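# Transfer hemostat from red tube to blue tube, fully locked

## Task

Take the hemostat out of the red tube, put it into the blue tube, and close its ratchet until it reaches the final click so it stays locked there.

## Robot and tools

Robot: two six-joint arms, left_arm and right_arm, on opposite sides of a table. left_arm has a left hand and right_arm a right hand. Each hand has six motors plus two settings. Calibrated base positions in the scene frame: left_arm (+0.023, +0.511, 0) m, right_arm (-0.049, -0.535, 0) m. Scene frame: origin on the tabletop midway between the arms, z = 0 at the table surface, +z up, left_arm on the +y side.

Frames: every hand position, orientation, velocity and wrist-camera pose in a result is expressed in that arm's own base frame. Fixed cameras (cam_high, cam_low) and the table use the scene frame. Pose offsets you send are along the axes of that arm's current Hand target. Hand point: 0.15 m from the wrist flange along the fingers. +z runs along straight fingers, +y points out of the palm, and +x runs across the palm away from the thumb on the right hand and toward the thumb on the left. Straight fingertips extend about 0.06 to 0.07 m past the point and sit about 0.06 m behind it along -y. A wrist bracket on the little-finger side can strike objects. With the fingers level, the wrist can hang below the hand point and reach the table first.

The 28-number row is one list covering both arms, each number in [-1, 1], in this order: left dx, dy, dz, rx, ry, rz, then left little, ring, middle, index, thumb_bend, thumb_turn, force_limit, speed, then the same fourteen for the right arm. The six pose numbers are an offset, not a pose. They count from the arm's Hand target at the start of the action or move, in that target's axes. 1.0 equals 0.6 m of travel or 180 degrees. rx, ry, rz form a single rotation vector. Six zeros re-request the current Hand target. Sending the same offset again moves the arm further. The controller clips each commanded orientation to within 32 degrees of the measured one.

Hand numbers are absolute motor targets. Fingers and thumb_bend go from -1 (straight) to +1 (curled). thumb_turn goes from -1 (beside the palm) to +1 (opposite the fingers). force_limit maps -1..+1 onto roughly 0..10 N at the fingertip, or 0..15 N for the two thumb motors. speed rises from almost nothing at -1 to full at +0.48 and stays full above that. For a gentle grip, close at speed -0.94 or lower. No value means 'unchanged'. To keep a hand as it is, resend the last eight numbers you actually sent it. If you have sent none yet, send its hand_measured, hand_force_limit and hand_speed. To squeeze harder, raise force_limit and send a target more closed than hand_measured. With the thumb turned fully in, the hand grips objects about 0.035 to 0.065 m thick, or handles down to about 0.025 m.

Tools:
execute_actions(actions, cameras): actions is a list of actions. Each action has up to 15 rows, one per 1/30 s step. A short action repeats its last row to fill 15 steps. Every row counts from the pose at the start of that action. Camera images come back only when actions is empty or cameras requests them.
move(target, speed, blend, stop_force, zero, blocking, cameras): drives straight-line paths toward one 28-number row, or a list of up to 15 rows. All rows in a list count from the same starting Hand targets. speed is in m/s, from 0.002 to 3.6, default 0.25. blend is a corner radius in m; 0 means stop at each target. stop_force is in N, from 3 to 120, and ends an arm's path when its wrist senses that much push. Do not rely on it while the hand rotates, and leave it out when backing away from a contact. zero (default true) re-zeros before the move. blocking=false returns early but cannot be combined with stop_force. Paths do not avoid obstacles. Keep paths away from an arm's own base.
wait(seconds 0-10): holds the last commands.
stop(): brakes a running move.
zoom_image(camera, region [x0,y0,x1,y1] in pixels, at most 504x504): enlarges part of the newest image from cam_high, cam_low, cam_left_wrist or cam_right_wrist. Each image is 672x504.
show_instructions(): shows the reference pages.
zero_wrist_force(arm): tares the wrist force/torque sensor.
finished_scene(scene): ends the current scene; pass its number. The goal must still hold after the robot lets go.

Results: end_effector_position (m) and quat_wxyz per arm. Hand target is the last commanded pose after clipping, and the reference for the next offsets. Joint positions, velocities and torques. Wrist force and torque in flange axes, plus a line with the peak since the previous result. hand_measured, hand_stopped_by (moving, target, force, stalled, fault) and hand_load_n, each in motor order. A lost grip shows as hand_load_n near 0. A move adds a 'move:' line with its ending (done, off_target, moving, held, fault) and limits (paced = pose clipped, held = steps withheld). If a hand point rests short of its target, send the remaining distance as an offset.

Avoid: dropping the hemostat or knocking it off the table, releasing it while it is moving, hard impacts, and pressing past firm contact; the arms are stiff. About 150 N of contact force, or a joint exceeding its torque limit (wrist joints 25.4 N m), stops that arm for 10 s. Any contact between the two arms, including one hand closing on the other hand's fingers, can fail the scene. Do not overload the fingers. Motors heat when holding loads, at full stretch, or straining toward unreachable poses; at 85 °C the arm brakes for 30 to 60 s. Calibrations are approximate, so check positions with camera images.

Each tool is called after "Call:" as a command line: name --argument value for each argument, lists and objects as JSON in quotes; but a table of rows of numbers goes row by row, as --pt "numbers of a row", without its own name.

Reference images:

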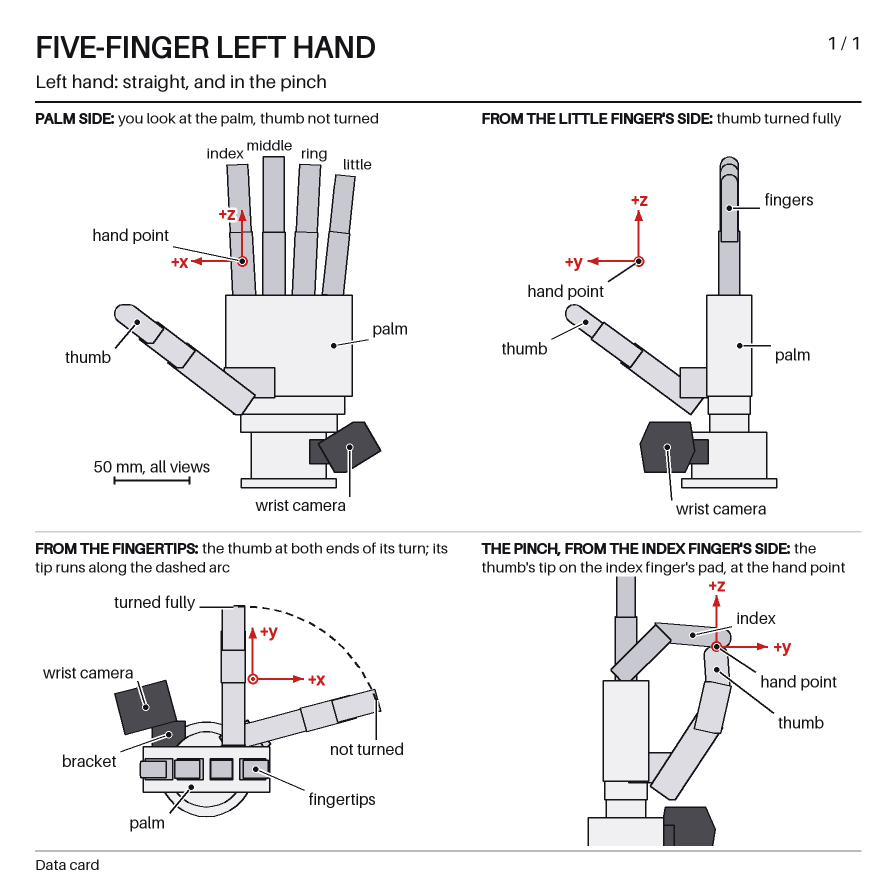

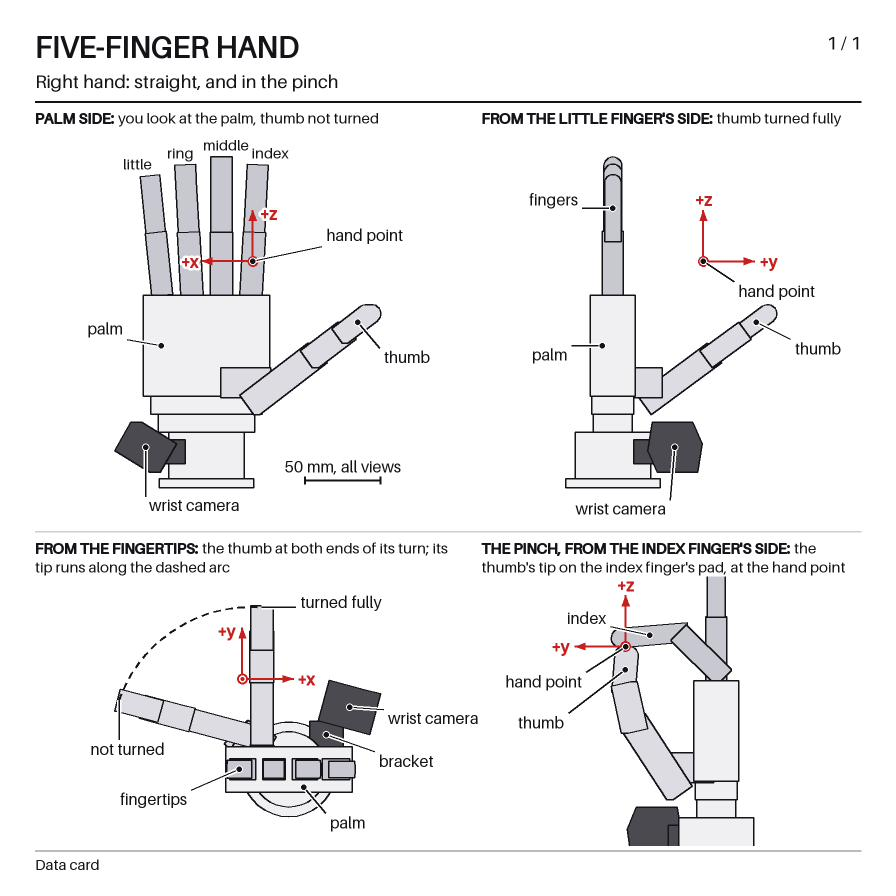

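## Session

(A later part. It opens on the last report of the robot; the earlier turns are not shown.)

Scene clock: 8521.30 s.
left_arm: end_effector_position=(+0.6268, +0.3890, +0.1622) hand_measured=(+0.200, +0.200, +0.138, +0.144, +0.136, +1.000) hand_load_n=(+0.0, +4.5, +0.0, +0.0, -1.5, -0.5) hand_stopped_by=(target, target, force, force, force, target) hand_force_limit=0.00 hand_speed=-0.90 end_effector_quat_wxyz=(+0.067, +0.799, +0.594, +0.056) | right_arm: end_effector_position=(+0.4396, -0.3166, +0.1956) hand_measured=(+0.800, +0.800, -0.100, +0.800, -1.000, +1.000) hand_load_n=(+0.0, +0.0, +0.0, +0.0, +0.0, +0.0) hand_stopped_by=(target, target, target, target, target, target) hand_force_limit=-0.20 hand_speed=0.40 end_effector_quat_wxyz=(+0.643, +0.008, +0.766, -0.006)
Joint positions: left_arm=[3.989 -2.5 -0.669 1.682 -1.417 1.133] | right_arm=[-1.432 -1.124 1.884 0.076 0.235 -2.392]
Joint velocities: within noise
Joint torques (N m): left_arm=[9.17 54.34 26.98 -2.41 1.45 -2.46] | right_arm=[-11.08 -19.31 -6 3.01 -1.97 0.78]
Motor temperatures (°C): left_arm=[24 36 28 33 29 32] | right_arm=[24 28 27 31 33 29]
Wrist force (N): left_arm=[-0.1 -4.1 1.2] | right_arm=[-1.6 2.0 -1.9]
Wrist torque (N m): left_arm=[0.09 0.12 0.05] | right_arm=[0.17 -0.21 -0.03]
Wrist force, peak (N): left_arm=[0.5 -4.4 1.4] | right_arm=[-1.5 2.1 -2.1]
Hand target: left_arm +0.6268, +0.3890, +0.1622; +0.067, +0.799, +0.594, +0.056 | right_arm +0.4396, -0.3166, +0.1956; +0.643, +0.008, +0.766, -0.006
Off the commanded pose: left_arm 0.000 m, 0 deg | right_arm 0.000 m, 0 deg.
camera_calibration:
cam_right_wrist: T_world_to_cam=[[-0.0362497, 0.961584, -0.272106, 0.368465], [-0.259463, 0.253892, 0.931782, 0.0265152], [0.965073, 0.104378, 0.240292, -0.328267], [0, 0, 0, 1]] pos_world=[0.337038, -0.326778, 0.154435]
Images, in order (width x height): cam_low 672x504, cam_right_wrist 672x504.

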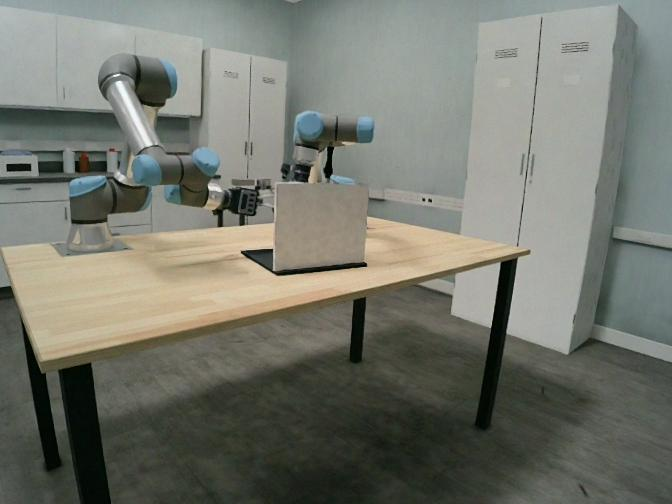

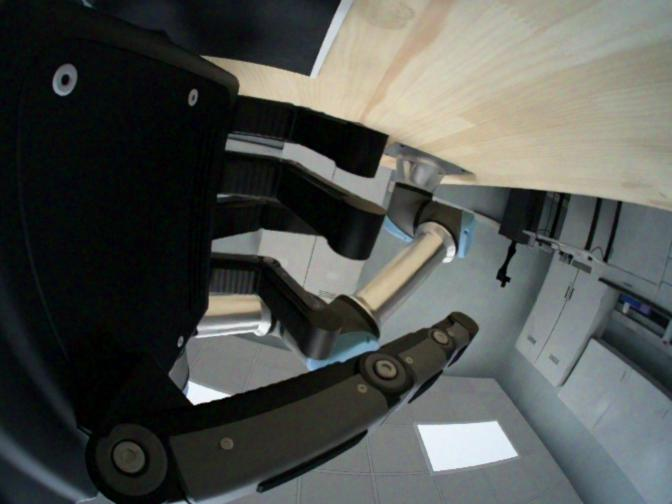

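Call:
move --target '[0,0,0,0,0,0,0.2,0.2,0.2,0.2,-0.4,1,0.0,-0.8,0,0,0,0,0,0,0.8,0.8,-0.1,0.8,-1,1,-0.2,0.4]' --speed 0.02 --cameras '["cam_high", "cam_left_wrist", "cam_low"]'

Call:
zoom_image --camera "cam_low" --region '[220, 175, 290, 235]'

Call:
zoom_image --camera "cam_left_wrist" --region '[120, 0, 500, 420]'

Call:
zoom_image --camera "cam_high" --region '[280, 240, 340, 340]'

Scene clock: 8566.60 s.
left_arm: end_effector_position=(+0.6268, +0.3891, +0.1622) hand_measured=(+0.200, +0.200, +0.138, +0.144, +0.040, +1.000) hand_load_n=(+0.0, +3.0, +0.0, +0.0, -16.5, -3.5) hand_stopped_by=(target, target, force, force, moving, target) hand_force_limit=0.00 hand_speed=-0.80 end_effector_quat_wxyz=(+0.067, +0.799, +0.594, +0.056) | right_arm: end_effector_position=(+0.4396, -0.3166, +0.1956) hand_measured=(+0.800, +0.800, -0.100, +0.800, -1.000, +1.000) hand_load_n=(+0.0, -0.5, +0.0, +0.0, +0.0, +0.0) hand_stopped_by=(target, target, target, target, target, target) hand_force_limit=-0.20 hand_speed=0.40 end_effector_quat_wxyz=(+0.643, +0.008, +0.766, -0.006)
Joint positions: left_arm=[3.989 -2.5 -0.669 1.682 -1.417 1.133] | right_arm=[-1.432 -1.124 1.884 0.076 0.235 -2.392]
Joint torques (N m): left_arm=[1.82 55.17 27.35 -1.52 3.01 -2.4] | right_arm=[-10.12 -20.6 -5.95 2.35 -1.18 0.67]
Wrist force (N): left_arm=[-3.0 -20.1 -2.7] | right_arm=[0.7 5.2 -7.8]
Wrist torque (N m): left_arm=[-0.33 0.02 0.20] | right_arm=[0.60 -0.01 0.21]
Wrist force, peak (N): left_arm=[-3.1 -20.2 -2.8] | right_arm=[0.7 5.3 -8.0]
Hand target: left_arm +0.6268, +0.3890, +0.1622; +0.067, +0.799, +0.594, +0.056 | right_arm +0.4396, -0.3166, +0.1956; +0.643, +0.008, +0.766, -0.006
Off the commanded pose: left_arm 0.000 m, 0 deg | right_arm 0.000 m, 0 deg.
move: done
camera_calibration:
cam_left_wrist: T_world_to_cam=[[-0.843708, 0.507563, -0.174749, 0.35646], [0.404137, 0.814856, 0.41555, -0.617037], [0.353313, 0.279981, -0.892626, -0.0712525], [0, 0, 0, 1]] pos_world=[0.575291, 0.34182, 0.255099]
Images, in order (width x height): cam_high 672x504, cam_low 672x504, cam_left_wrist 672x504.

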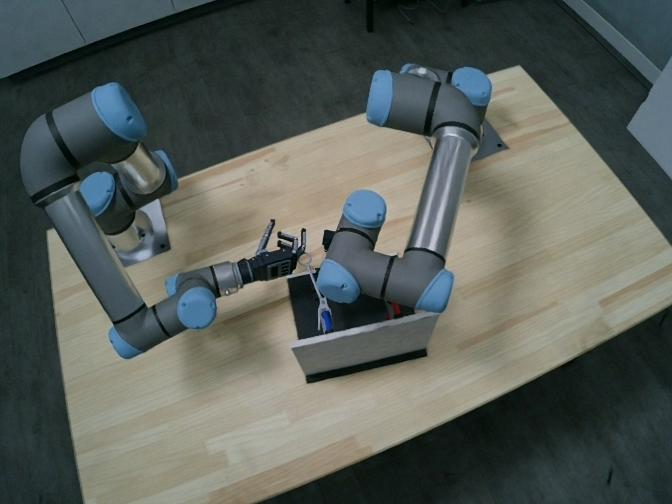

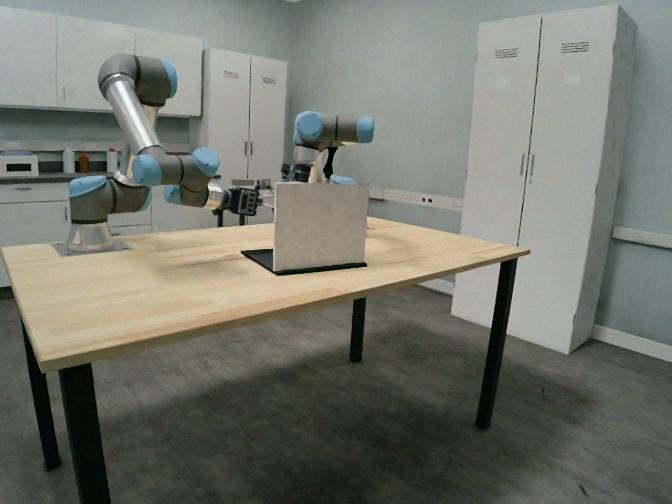

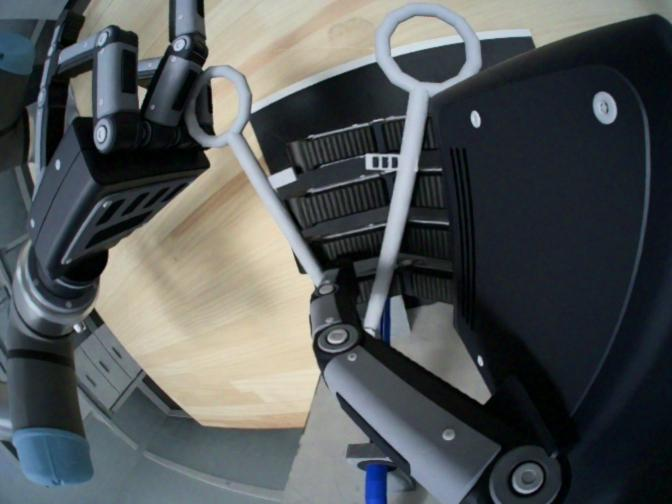

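Scaled by 7.200 from the camera's 672x504 image, which has a finer 960x720 frame.

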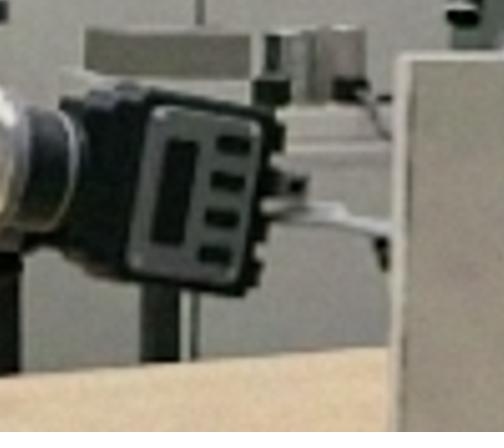

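Scaled by 1.200 from the camera's 672x504 image, which has a finer 960x720 frame.

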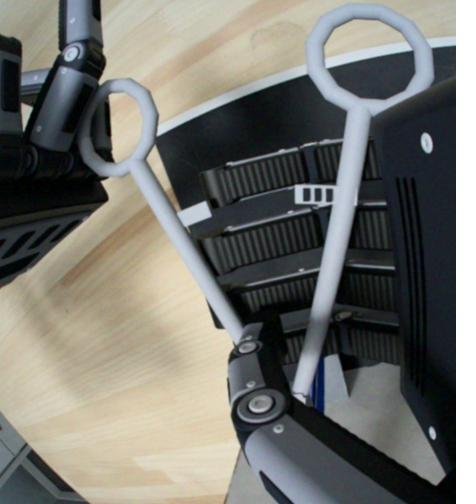

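Scaled by 5.040 from the camera's 672x504 image, which has a finer 960x720 frame.

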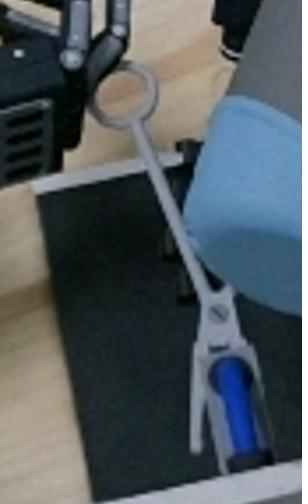

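Call:
move --target '[0,0,0,0,0,0,0.2,0.2,0.2,0.2,0.13,1,-0.6,-0.8,0,0,0,0,0,0,0.8,0.8,-0.1,0.8,-1,1,-0.2,0.4]' --speed 0.02

Scene clock: 8589.27 s.
left_arm: end_effector_position=(+0.6269, +0.3890, +0.1622) hand_measured=(+0.200, +0.200, +0.138, +0.144, +0.130, +1.000) hand_load_n=(+0.5, +4.5, +0.0, +0.0, -1.0, -0.5) hand_stopped_by=(target, target, force, force, target, target) hand_force_limit=-0.60 hand_speed=-0.80 end_effector_quat_wxyz=(+0.067, +0.799, +0.594, +0.056) | right_arm: end_effector_position=(+0.4396, -0.3166, +0.1956) hand_measured=(+0.800, +0.800, -0.100, +0.800, -1.000, +1.000) hand_load_n=(+0.0, -0.5, +0.0, +0.0, +0.0, +0.0) hand_stopped_by=(target, target, target, target, target, target) hand_force_limit=-0.20 hand_speed=0.40 end_effector_quat_wxyz=(+0.643, +0.008, +0.766, -0.006)
Joint positions: left_arm=[3.989 -2.5 -0.669 1.682 -1.417 1.133] | right_arm=[-1.432 -1.124 1.884 0.076 0.235 -2.392]
Joint torques (N m): left_arm=[-13.28 54.5 27.49 -0.62 2.04 -2.49] | right_arm=[8.25 -25.89 -6.69 0.78 -0.07 0.37]
Wrist force (N): left_arm=[-0.2 -6.3 0.7] | right_arm=[-1.3 2.1 -2.8]
Wrist torque (N m): left_arm=[0.02 0.00 0.18] | right_arm=[0.25 -0.15 -0.02]
Wrist force, peak (N): left_arm=[-3.0 -20.2 -2.8] | right_arm=[0.8 5.6 -8.0]
Hand target: left_arm +0.6268, +0.3890, +0.1622; +0.067, +0.799, +0.594, +0.056 | right_arm +0.4396, -0.3166, +0.1956; +0.643, +0.008, +0.766, -0.006
Off the commanded pose: left_arm 0.000 m, 0 deg | right_arm 0.000 m, 0 deg.
move: done

Call:
move --target '[0,0,-0.0133,0,0,0,0.05,0.05,0.0,-0.05,0.13,1,-0.6,-0.8,0,0,0,0,0,0,0.8,0.8,-0.1,0.8,-1,1,-0.2,0.4]' --speed 0.015 --cameras '["cam_high", "cam_left_wrist", "cam_low"]'

Call:
zoom_image --camera "cam_low" --region '[220, 175, 290, 235]'

Call:
zoom_image --camera "cam_left_wrist" --region '[120, 0, 500, 420]'

Call:
zoom_image --camera "cam_high" --region '[280, 240, 340, 340]'

Scene clock: 8610.43 s.
left_arm: end_effector_position=(+0.6254, +0.3894, +0.1702) hand_measured=(+0.050, +0.050, +0.000, -0.050, +0.130, +1.000) hand_load_n=(+0.0, +1.0, +0.0, +0.0, -0.5, +0.0) hand_stopped_by=(target, target, target, target, target, target) hand_force_limit=-0.60 hand_speed=-0.80 end_effector_quat_wxyz=(+0.067, +0.799, +0.594, +0.056) | right_arm: end_effector_position=(+0.4396, -0.3166, +0.1956) hand_measured=(+0.800, +0.800, -0.100, +0.800, -1.000, +1.000) hand_load_n=(+0.0, +0.0, +0.0, +0.0, +0.0, +0.0) hand_stopped_by=(target, target, target, target, target, target) hand_force_limit=-0.20 hand_speed=0.40 end_effector_quat_wxyz=(+0.643, +0.008, +0.766, -0.006)
Joint positions: left_arm=[3.991 -2.496 -0.657 1.665 -1.417 1.135] | right_arm=[-1.432 -1.124 1.884 0.076 0.235 -2.392]
Joint torques (N m): left_arm=[8.7 52.03 14.29 -0.61 1.87 2.05] | right_arm=[12.32 -32.54 -5.97 -0.53 1.03 0.81]
Wrist force (N): left_arm=[0.5 0.4 0.1] | right_arm=[-0.5 0.4 0.3]
Wrist torque (N m): left_arm=[0.15 -0.05 -0.02] | right_arm=[-0.02 -0.29 -0.03]
Wrist force, peak (N): left_arm=[-0.2 -6.4 0.9] | right_arm=[-1.1 2.3 -3.1]
Hand target: left_arm +0.6255, +0.3894, +0.1700; +0.067, +0.799, +0.594, +0.056 | right_arm +0.4396, -0.3166, +0.1956; +0.643, +0.008, +0.766, -0.006
Off the commanded pose: left_arm 0.000 m, 0 deg | right_arm 0.000 m, 0 deg.
move: done
camera_calibration:
cam_left_wrist: T_world_to_cam=[[-0.8437, 0.507577, -0.174741, 0.356514], [0.404152, 0.814847, 0.415554, -0.620047], [0.353313, 0.279981, -0.892626, -0.0637009], [0, 0, 0, 1]] pos_world=[0.573891, 0.34212, 0.263099]
Images, in order (width x height): cam_high 672x504, cam_low 672x504, cam_left_wrist 672x504.

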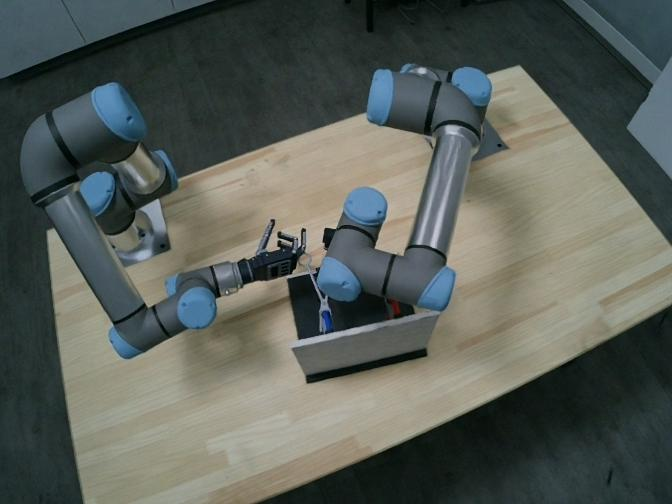

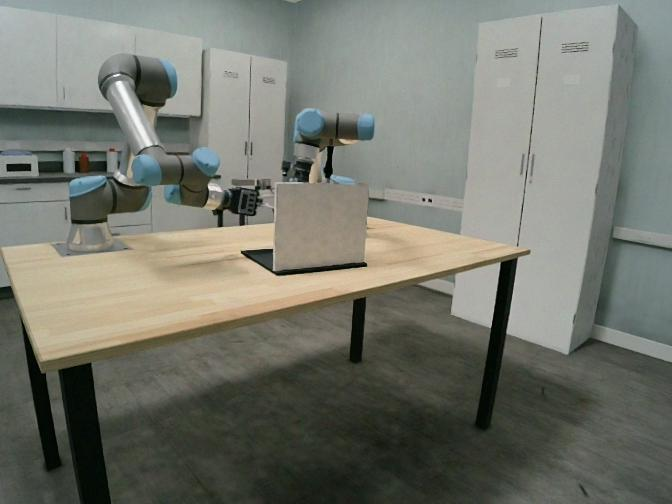

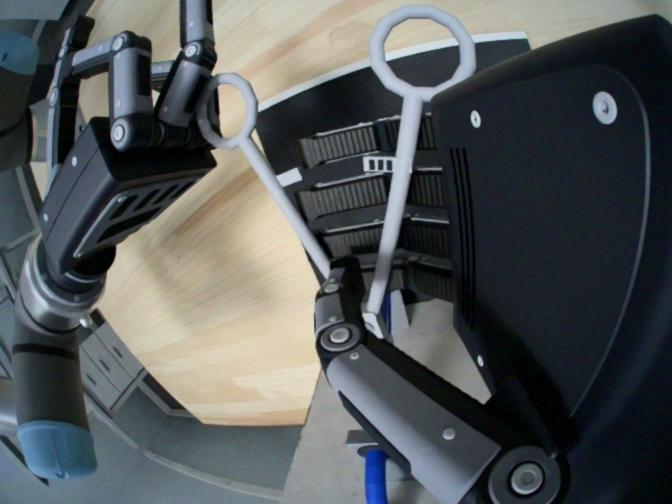

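Scaled by 7.200 from the camera's 672x504 image, which has a finer 960x720 frame.

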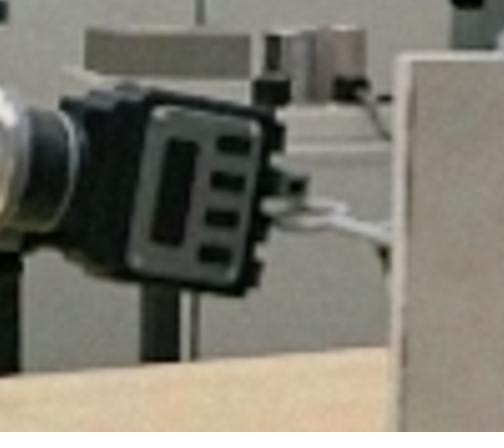

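Scaled by 1.200 from the camera's 672x504 image, which has a finer 960x720 frame.

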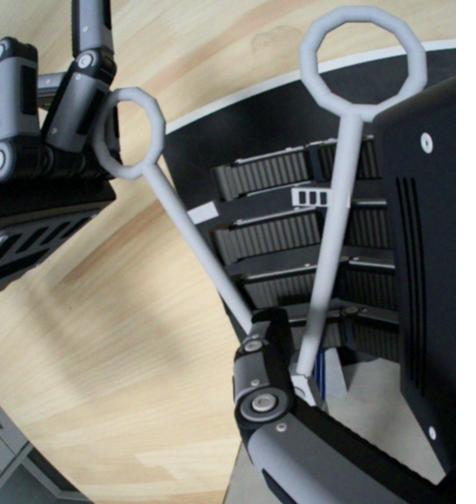

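Scaled by 5.040 from the camera's 672x504 image, which has a finer 960x720 frame.

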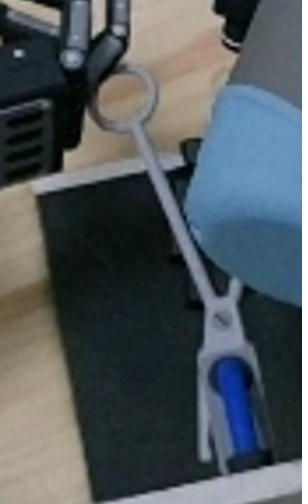

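Call:
move --target '[0,0,0,0,0,0,0.05,0.05,0.0,-0.05,-0.1,1,-0.6,-0.8,0,0,0,0,0,0,0.8,0.8,-0.1,0.8,-1,1,-0.2,0.4]' --speed 0.015 --cameras '["cam_left_wrist"]'

Call:
zoom_image --camera "cam_left_wrist" --region '[120, 0, 500, 420]'

Scene clock: 8623.57 s.
left_arm: end_effector_position=(+0.6255, +0.3894, +0.1700) hand_measured=(+0.050, +0.050, +0.000, -0.050, -0.100, +1.000) hand_load_n=(+0.0, +1.0, +0.0, +0.0, +0.0, +0.0) hand_stopped_by=(target, target, target, target, target, target) hand_force_limit=-0.60 hand_speed=-0.80 end_effector_quat_wxyz=(+0.067, +0.799, +0.594, +0.056) | right_arm: end_effector_position=(+0.4396, -0.3166, +0.1956) hand_measured=(+0.800, +0.800, -0.100, +0.800, -1.000, +1.000) hand_load_n=(+0.0, +0.0, +0.0, +0.0, +0.0, -0.5) hand_stopped_by=(target, target, target, target, target, target) hand_force_limit=-0.20 hand_speed=0.40 end_effector_quat_wxyz=(+0.643, +0.008, +0.766, -0.006)
Joint positions: left_arm=[3.991 -2.496 -0.657 1.665 -1.417 1.135] | right_arm=[-1.432 -1.124 1.884 0.076 0.235 -2.392]
Joint torques (N m): left_arm=[-12.01 48.17 6.92 -0.05 -0.05 -2.43] | right_arm=[3.07 -37.51 -6.55 -0.65 1.57 0.54]
Wrist force (N): left_arm=[0.2 0.3 0.0] | right_arm=[-0.7 0.5 0.4]
Wrist torque (N m): left_arm=[0.15 -0.01 -0.04] | right_arm=[-0.02 -0.26 -0.04]
Wrist force, peak (N): left_arm=[0.7 0.4 0.0] | right_arm=[-0.8 0.7 0.4]
Hand target: left_arm +0.6255, +0.3894, +0.1700; +0.067, +0.799, +0.594, +0.056 | right_arm +0.4396, -0.3166, +0.1956; +0.643, +0.008, +0.766, -0.006
Off the commanded pose: left_arm 0.000 m, 0 deg | right_arm 0.000 m, 0 deg.
move: done
camera_calibration:
cam_left_wrist: T_world_to_cam=[[-0.843648, 0.507661, -0.174752, 0.356441], [0.404252, 0.814827, 0.415496, -0.620041], [0.353323, 0.279889, -0.89265, -0.0637583], [0, 0, 0, 1]] pos_world=[0.573891, 0.342121, 0.262999]
Images, in order (width x height): cam_left_wrist 672x504.

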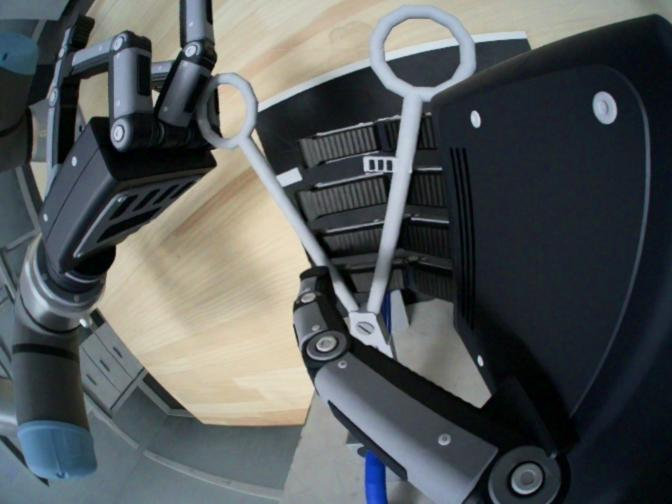

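Scaled by 1.200 from the camera's 672x504 image, which has a finer 960x720 frame.

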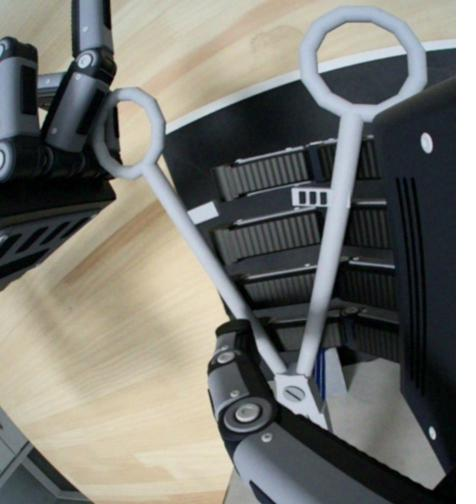

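Call:
move --target '[0,-0.025,0,0,0,0,0.05,0.05,0.0,-0.05,-1,1,-0.6,-0.5,0,0,0,0,0,0,0.8,0.8,-0.1,0.8,-1,1,-0.2,0.4]' --speed 0.01 --cameras '["cam_high", "cam_left_wrist", "cam_low"]'

Call:
zoom_image --camera "cam_low" --region '[220, 175, 290, 235]'

Call:
zoom_image --camera "cam_left_wrist" --region '[120, 0, 500, 420]'

Call:
zoom_image --camera "cam_high" --region '[280, 240, 340, 340]'

Scene clock: 8688.80 s.
left_arm: end_effector_position=(+0.6112, +0.3937, +0.1674) hand_measured=(+0.050, +0.050, +0.000, -0.050, -1.000, +1.000) hand_load_n=(+0.0, +0.0, +0.5, +0.0, +0.0, +0.0) hand_stopped_by=(target, target, target, target, target, target) hand_force_limit=-0.60 hand_speed=-0.50 end_effector_quat_wxyz=(+0.067, +0.799, +0.594, +0.056) | right_arm: end_effector_position=(+0.4396, -0.3166, +0.1956) hand_measured=(+0.800, +0.800, -0.100, +0.800, -1.000, +1.000) hand_load_n=(-0.5, +0.0, +0.0, +0.0, +0.0, +0.0) hand_stopped_by=(target, target, target, target, target, target) hand_force_limit=-0.20 hand_speed=0.40 end_effector_quat_wxyz=(+0.643, +0.008, +0.766, -0.006)
Joint positions: left_arm=[4.013 -2.463 -0.725 1.697 -1.415 1.157] | right_arm=[-1.432 -1.124 1.884 0.076 0.235 -2.392]
Joint torques (N m): left_arm=[-1.17 48.48 27.58 -2.26 1.84 0.49] | right_arm=[-8.44 -42.32 -6.52 -0.74 1.58 0.46]
Wrist force (N): left_arm=[0.5 1.1 -0.4] | right_arm=[-0.3 0.3 0.6]
Wrist torque (N m): left_arm=[0.21 -0.07 -0.02] | right_arm=[-0.03 -0.29 -0.02]
Wrist force, peak (N): left_arm=[0.5 1.1 -0.4] | right_arm=[-0.7 0.8 0.5]
Hand target: left_arm +0.6113, +0.3936, +0.1674; +0.067, +0.799, +0.594, +0.056 | right_arm +0.4396, -0.3166, +0.1956; +0.643, +0.008, +0.766, -0.006
Off the commanded pose: left_arm 0.000 m, 0 deg | right_arm 0.000 m, 0 deg.
move: done
camera_calibration:
cam_left_wrist: T_world_to_cam=[[-0.843656, 0.507646, -0.174759, 0.341817], [0.404237, 0.814836, 0.415493, -0.616676], [0.353323, 0.279889, -0.89265, -0.0623548], [0, 0, 0, 1]] pos_world=[0.559691, 0.34642, 0.260299]
Images, in order (width x height): cam_high 672x504, cam_low 672x504, cam_left_wrist 672x504.

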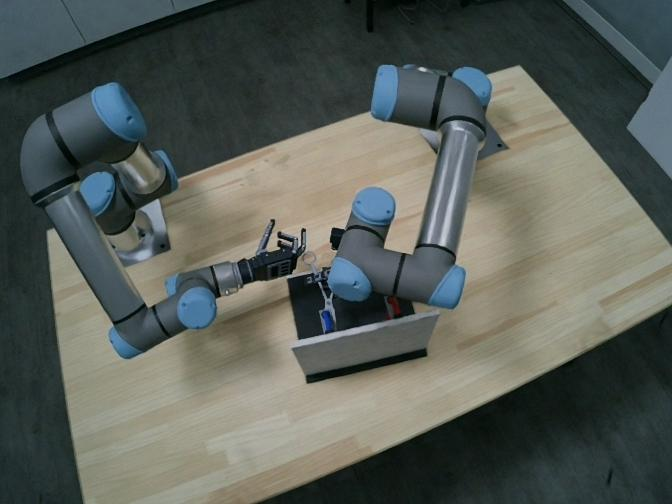

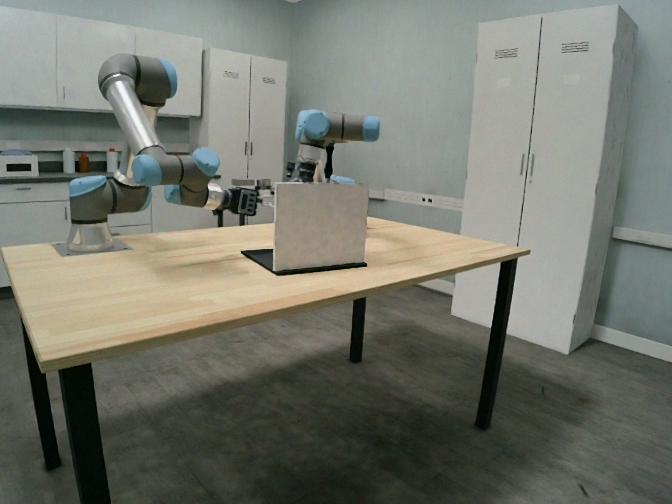

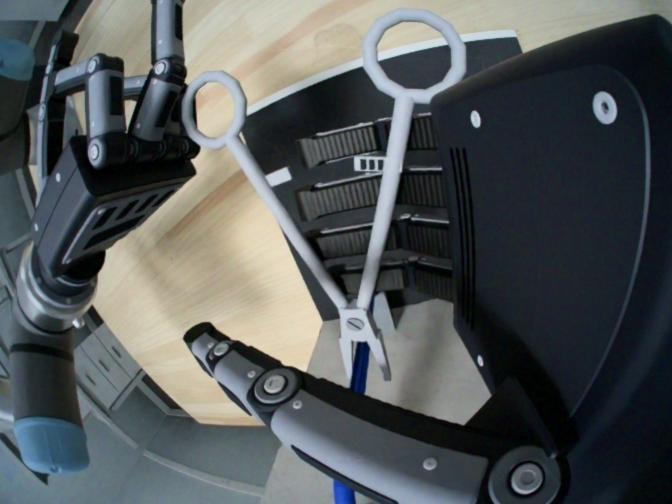

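Scaled by 7.200 from the camera's 672x504 image, which has a finer 960x720 frame.

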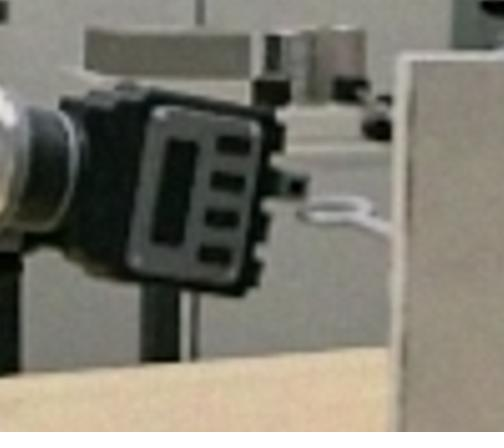

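Scaled by 1.200 from the camera's 672x504 image, which has a finer 960x720 frame.

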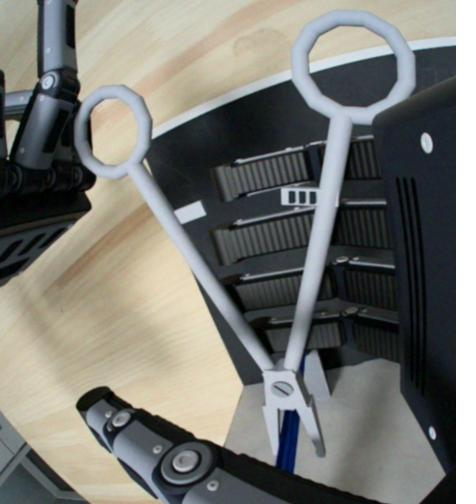

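Scaled by 5.040 from the camera's 672x504 image, which has a finer 960x720 frame.

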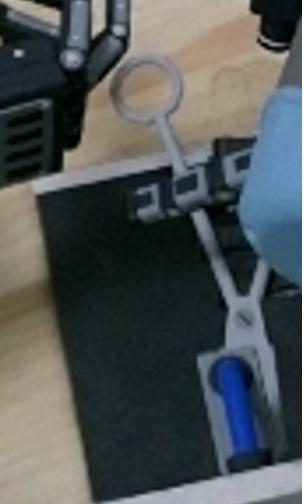

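Call:
move --target '[0,0.02,0,0,0,0,0.05,0.05,0.0,-0.05,-1,1,-0.6,-0.5,0,0,0,0,0,0,0.8,0.8,-0.1,0.8,-1,1,-0.2,0.4]' --speed 0.008 --stop_force 3 --cameras '["cam_high", "cam_left_wrist", "cam_low"]'

Call:
zoom_image --camera "cam_low" --region '[220, 175, 290, 235]'

Call:
zoom_image --camera "cam_left_wrist" --region '[120, 0, 500, 420]'

Call:
zoom_image --camera "cam_high" --region '[280, 240, 340, 340]'

Scene clock: 8801.50 s.
left_arm: end_effector_position=(+0.6227, +0.3902, +0.1695) hand_measured=(+0.050, +0.050, +0.000, -0.050, -1.000, +1.000) hand_load_n=(+0.0, +0.5, +1.0, +0.0, +0.0, +0.0) hand_stopped_by=(target, target, target, target, target, target) hand_force_limit=-0.60 hand_speed=-0.50 end_effector_quat_wxyz=(+0.067, +0.799, +0.594, +0.056) | right_arm: end_effector_position=(+0.4396, -0.3166, +0.1956) hand_measured=(+0.800, +0.800, -0.100, +0.800, -1.000, +1.000) hand_load_n=(+0.0, +0.0, +0.0, +0.0, -0.5, +0.0) hand_stopped_by=(target, target, target, target, target, target) hand_force_limit=-0.20 hand_speed=0.40 end_effector_quat_wxyz=(+0.643, +0.008, +0.766, -0.006)
Joint positions: left_arm=[3.995 -2.489 -0.671 1.672 -1.417 1.14] | right_arm=[-1.432 -1.124 1.884 0.076 0.235 -2.392]
Joint torques (N m): left_arm=[11.2 60.14 6.48 -0.03 -0.78 2.42] | right_arm=[-10.95 -40.77 -6.58 -0.64 1.5 0.67]
Wrist force (N): left_arm=[0.3 -0.5 -0.5] | right_arm=[-0.2 0.8 0.1]
Wrist torque (N m): left_arm=[0.14 -0.03 0.09] | right_arm=[0.03 -0.28 0.00]
Wrist force, peak (N): left_arm=[0.6 1.1 -0.7] | right_arm=[-0.4 0.9 -0.2]
Hand target: left_arm +0.6226, +0.3902, +0.1695; +0.067, +0.799, +0.594, +0.056 | right_arm +0.4396, -0.3166, +0.1956; +0.643, +0.008, +0.766, -0.006
Off the commanded pose: left_arm 0.000 m, 0 deg | right_arm 0.000 m, 0 deg.
move: done
camera_calibration:
cam_left_wrist: T_world_to_cam=[[-0.843656, 0.507646, -0.174759, 0.353578], [0.404237, 0.814836, 0.415493, -0.619305], [0.353323, 0.279889, -0.89265, -0.0635285], [0, 0, 0, 1]] pos_world=[0.571091, 0.34292, 0.262399]
Images, in order (width x height): cam_high 672x504, cam_low 672x504, cam_left_wrist 672x504.

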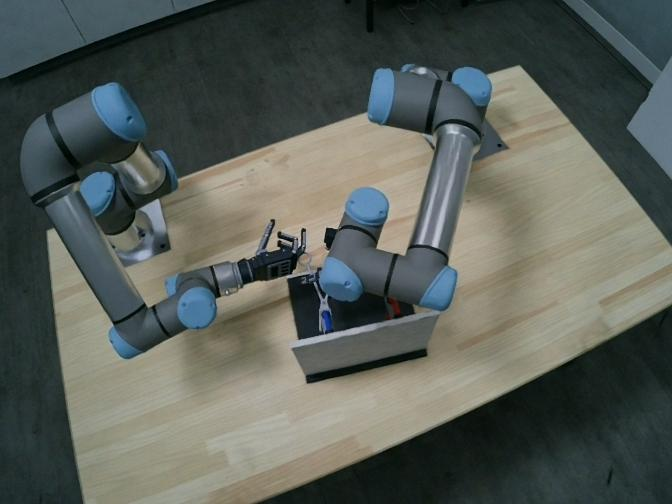

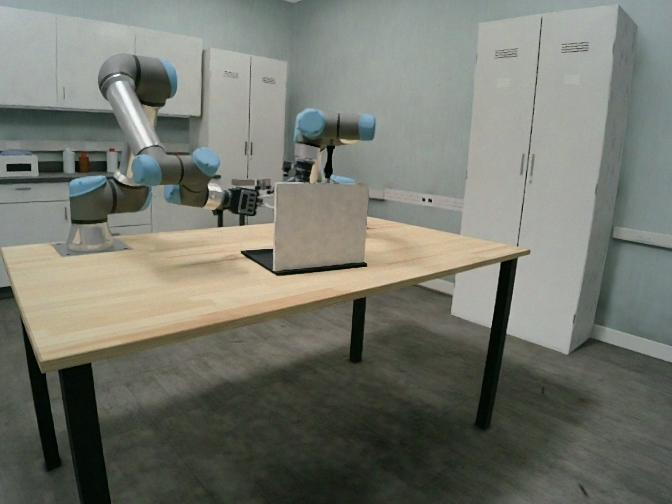

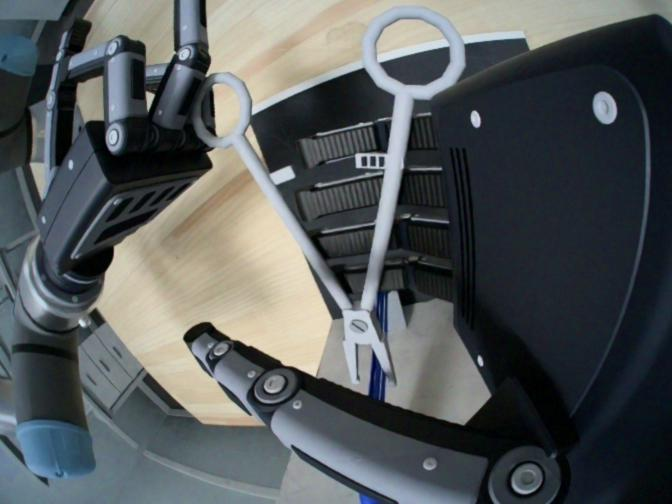

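Scaled by 7.200 from the camera's 672x504 image, which has a finer 960x720 frame.

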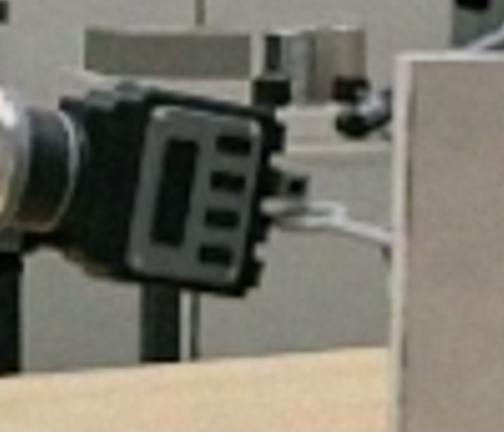

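Scaled by 1.200 from the camera's 672x504 image, which has a finer 960x720 frame.

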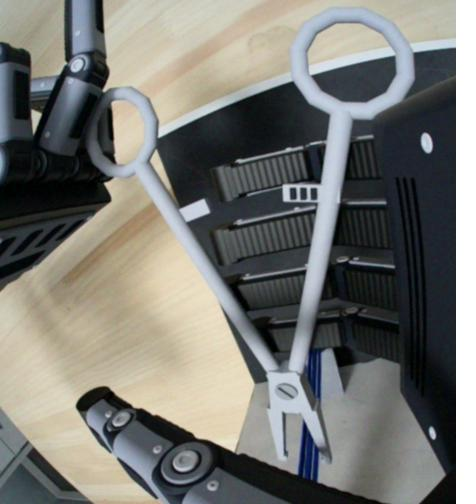

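Scaled by 5.040 from the camera's 672x504 image, which has a finer 960x720 frame.

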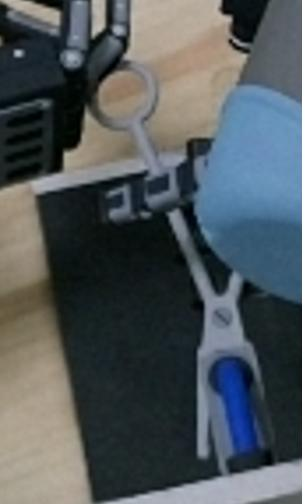

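Call:
move --target '[0,-0.0017,0.0098,0,0,0,0.05,0.05,0.0,-0.05,-1,1,-0.6,-0.5,0,0,0,0,0,0,0.8,0.8,-0.1,0.8,-1,1,-0.2,0.4]' --speed 0.008 --stop_force 4 --cameras '["cam_left_wrist", "cam_low"]'

Call:
zoom_image --camera "cam_low" --region '[220, 175, 290, 235]'

Call:
zoom_image --camera "cam_left_wrist" --region '[120, 0, 500, 420]'

Scene clock: 8812.97 s.
left_arm: end_effector_position=(+0.6227, +0.3903, +0.1635) hand_measured=(+0.050, +0.050, +0.000, -0.050, -1.000, +1.000) hand_load_n=(+0.0, +0.0, +1.0, +0.0, +0.0, +0.0) hand_stopped_by=(target, target, target, target, target, target) hand_force_limit=-0.60 hand_speed=-0.50 end_effector_quat_wxyz=(+0.067, +0.799, +0.594, +0.056) | right_arm: end_effector_position=(+0.4396, -0.3166, +0.1956) hand_measured=(+0.800, +0.800, -0.100, +0.800, -1.000, +1.000) hand_load_n=(+0.0, +0.0, +0.0, +0.5, +0.0, -0.5) hand_stopped_by=(target, target, target, target, target, target) hand_force_limit=-0.20 hand_speed=0.40 end_effector_quat_wxyz=(+0.643, +0.008, +0.766, -0.006)
Joint positions: left_arm=[3.996 -2.49 -0.685 1.686 -1.417 1.14] | right_arm=[-1.432 -1.124 1.884 0.076 0.235 -2.392]
Joint torques (N m): left_arm=[11.33 51.21 28.07 -4.35 0.85 2.5] | right_arm=[-12.07 -41.51 -6.3 -0.43 1.57 0.48]
Wrist force (N): left_arm=[0.3 0.1 -0.4] | right_arm=[-0.3 0.6 0.0]
Wrist torque (N m): left_arm=[0.17 -0.04 0.09] | right_arm=[0.03 -0.26 -0.01]
Wrist force, peak (N): left_arm=[0.6 -0.7 -0.3] | right_arm=[-0.2 0.9 -0.2]
Hand target: left_arm +0.6227, +0.3903, +0.1635; +0.067, +0.799, +0.594, +0.056 | right_arm +0.4396, -0.3166, +0.1956; +0.643, +0.008, +0.766, -0.006
Off the commanded pose: left_arm 0.000 m, 0 deg | right_arm 0.000 m, 0 deg.
move: done
camera_calibration:
cam_left_wrist: T_world_to_cam=[[-0.843662, 0.507641, -0.174743, 0.35248], [0.404252, 0.814848, 0.415456, -0.616897], [0.353291, 0.279864, -0.892671, -0.0688803], [0, 0, 0, 1]] pos_world=[0.571091, 0.34302, 0.256399]
Images, in order (width x height): cam_low 672x504, cam_left_wrist 672x504.

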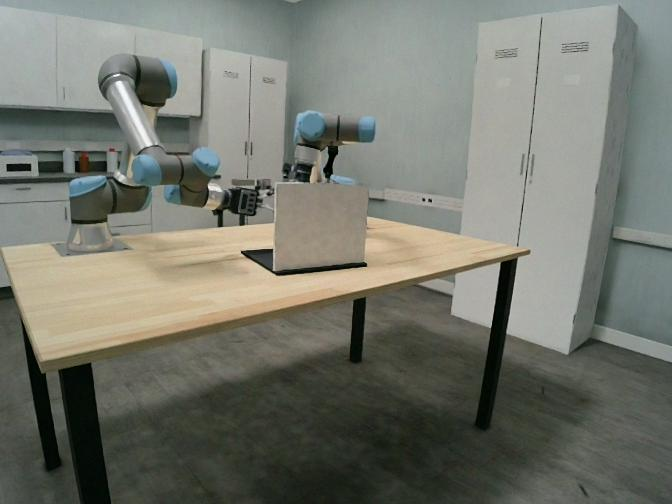

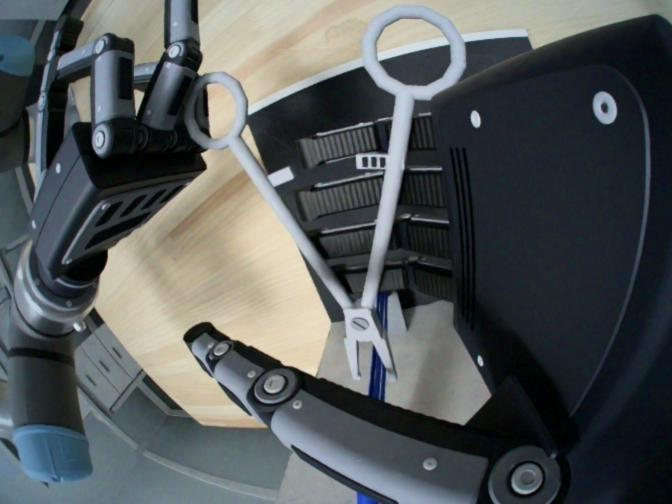

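Scaled by 7.200 from the camera's 672x504 image, which has a finer 960x720 frame.

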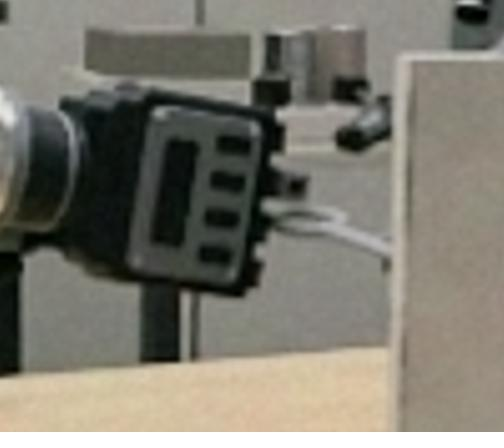

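Scaled by 1.200 from the camera's 672x504 image, which has a finer 960x720 frame.

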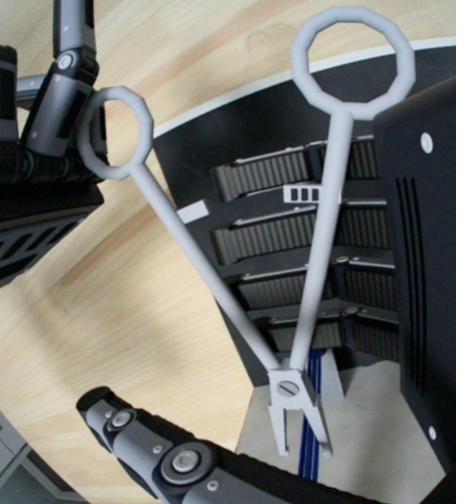

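Call:
move --target '[0,-0.0028,0.0163,0,0,0,0.05,0.05,0.0,-0.05,-1,1,-0.6,-0.5,0,0,0,0,0,0,0.8,0.8,-0.1,0.8,-1,1,-0.2,0.4]' --speed 0.01 --stop_force 4 --cameras '["cam_left_wrist", "cam_low"]'

Call:
zoom_image --camera "cam_low" --region '[220, 175, 290, 235]'

Call:
zoom_image --camera "cam_left_wrist" --region '[120, 0, 500, 420]'

Scene clock: 8825.07 s.
left_arm: end_effector_position=(+0.6227, +0.3904, +0.1536) hand_measured=(+0.050, +0.050, +0.000, -0.050, -1.000, +1.000) hand_load_n=(+0.5, +0.0, +0.5, +0.5, +0.0, +0.0) hand_stopped_by=(target, target, target, target, target, target) hand_force_limit=-0.60 hand_speed=-0.50 end_effector_quat_wxyz=(+0.067, +0.799, +0.594, +0.056) | right_arm: end_effector_position=(+0.4396, -0.3166, +0.1956) hand_measured=(+0.800, +0.800, -0.100, +0.800, -1.000, +1.000) hand_load_n=(+0.0, +0.0, +0.0, +0.0, +0.0, -0.5) hand_stopped_by=(target, target, target, target, target, target) hand_force_limit=-0.20 hand_speed=0.40 end_effector_quat_wxyz=(+0.643, +0.008, +0.766, -0.006)
Joint positions: left_arm=[3.996 -2.492 -0.706 1.71 -1.417 1.14] | right_arm=[-1.432 -1.124 1.884 0.076 0.235 -2.392]
Joint torques (N m): left_arm=[12.67 55.51 28.58 -4.35 0.47 2.58] | right_arm=[-11.16 -42.43 -5.71 -0.52 1.61 0.63]
Wrist force (N): left_arm=[0.3 0.5 -0.2] | right_arm=[-0.2 0.4 0.3]
Wrist torque (N m): left_arm=[0.14 -0.03 0.06] | right_arm=[0.00 -0.30 -0.01]
Wrist force, peak (N): left_arm=[0.6 0.7 -0.1] | right_arm=[-0.4 0.6 0.6]
Hand target: left_arm +0.6227, +0.3904, +0.1536; +0.067, +0.799, +0.594, +0.056 | right_arm +0.4396, -0.3166, +0.1956; +0.643, +0.008, +0.766, -0.006
Off the commanded pose: left_arm 0.000 m, 0 deg | right_arm 0.000 m, 0 deg.
move: done
camera_calibration:
cam_left_wrist: T_world_to_cam=[[-0.843648, 0.507661, -0.174752, 0.350789], [0.404252, 0.814827, 0.415496, -0.61295], [0.353323, 0.279889, -0.89265, -0.0777237], [0, 0, 0, 1]] pos_world=[0.571191, 0.343121, 0.246599]
Images, in order (width x height): cam_low 672x504, cam_left_wrist 672x504.

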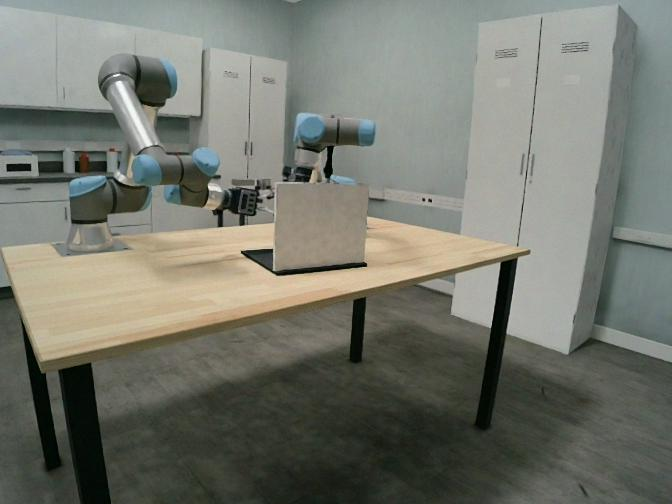

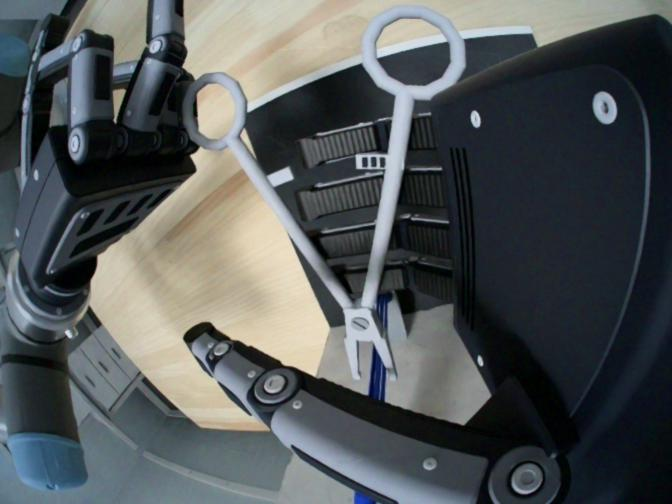

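Scaled by 7.200 from the camera's 672x504 image, which has a finer 960x720 frame.

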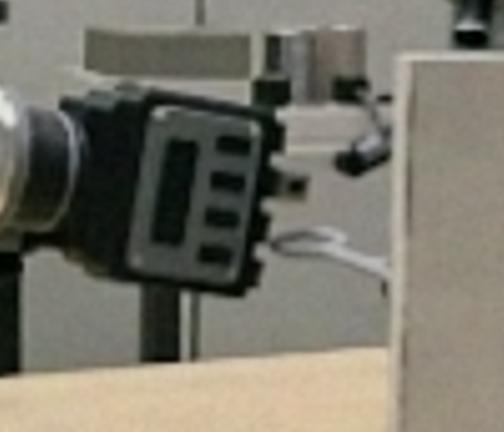

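Scaled by 1.200 from the camera's 672x504 image, which has a finer 960x720 frame.

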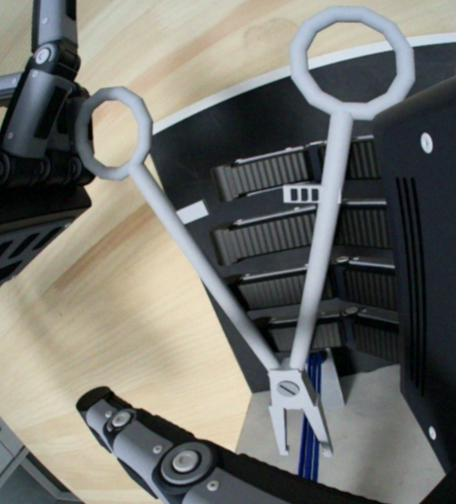

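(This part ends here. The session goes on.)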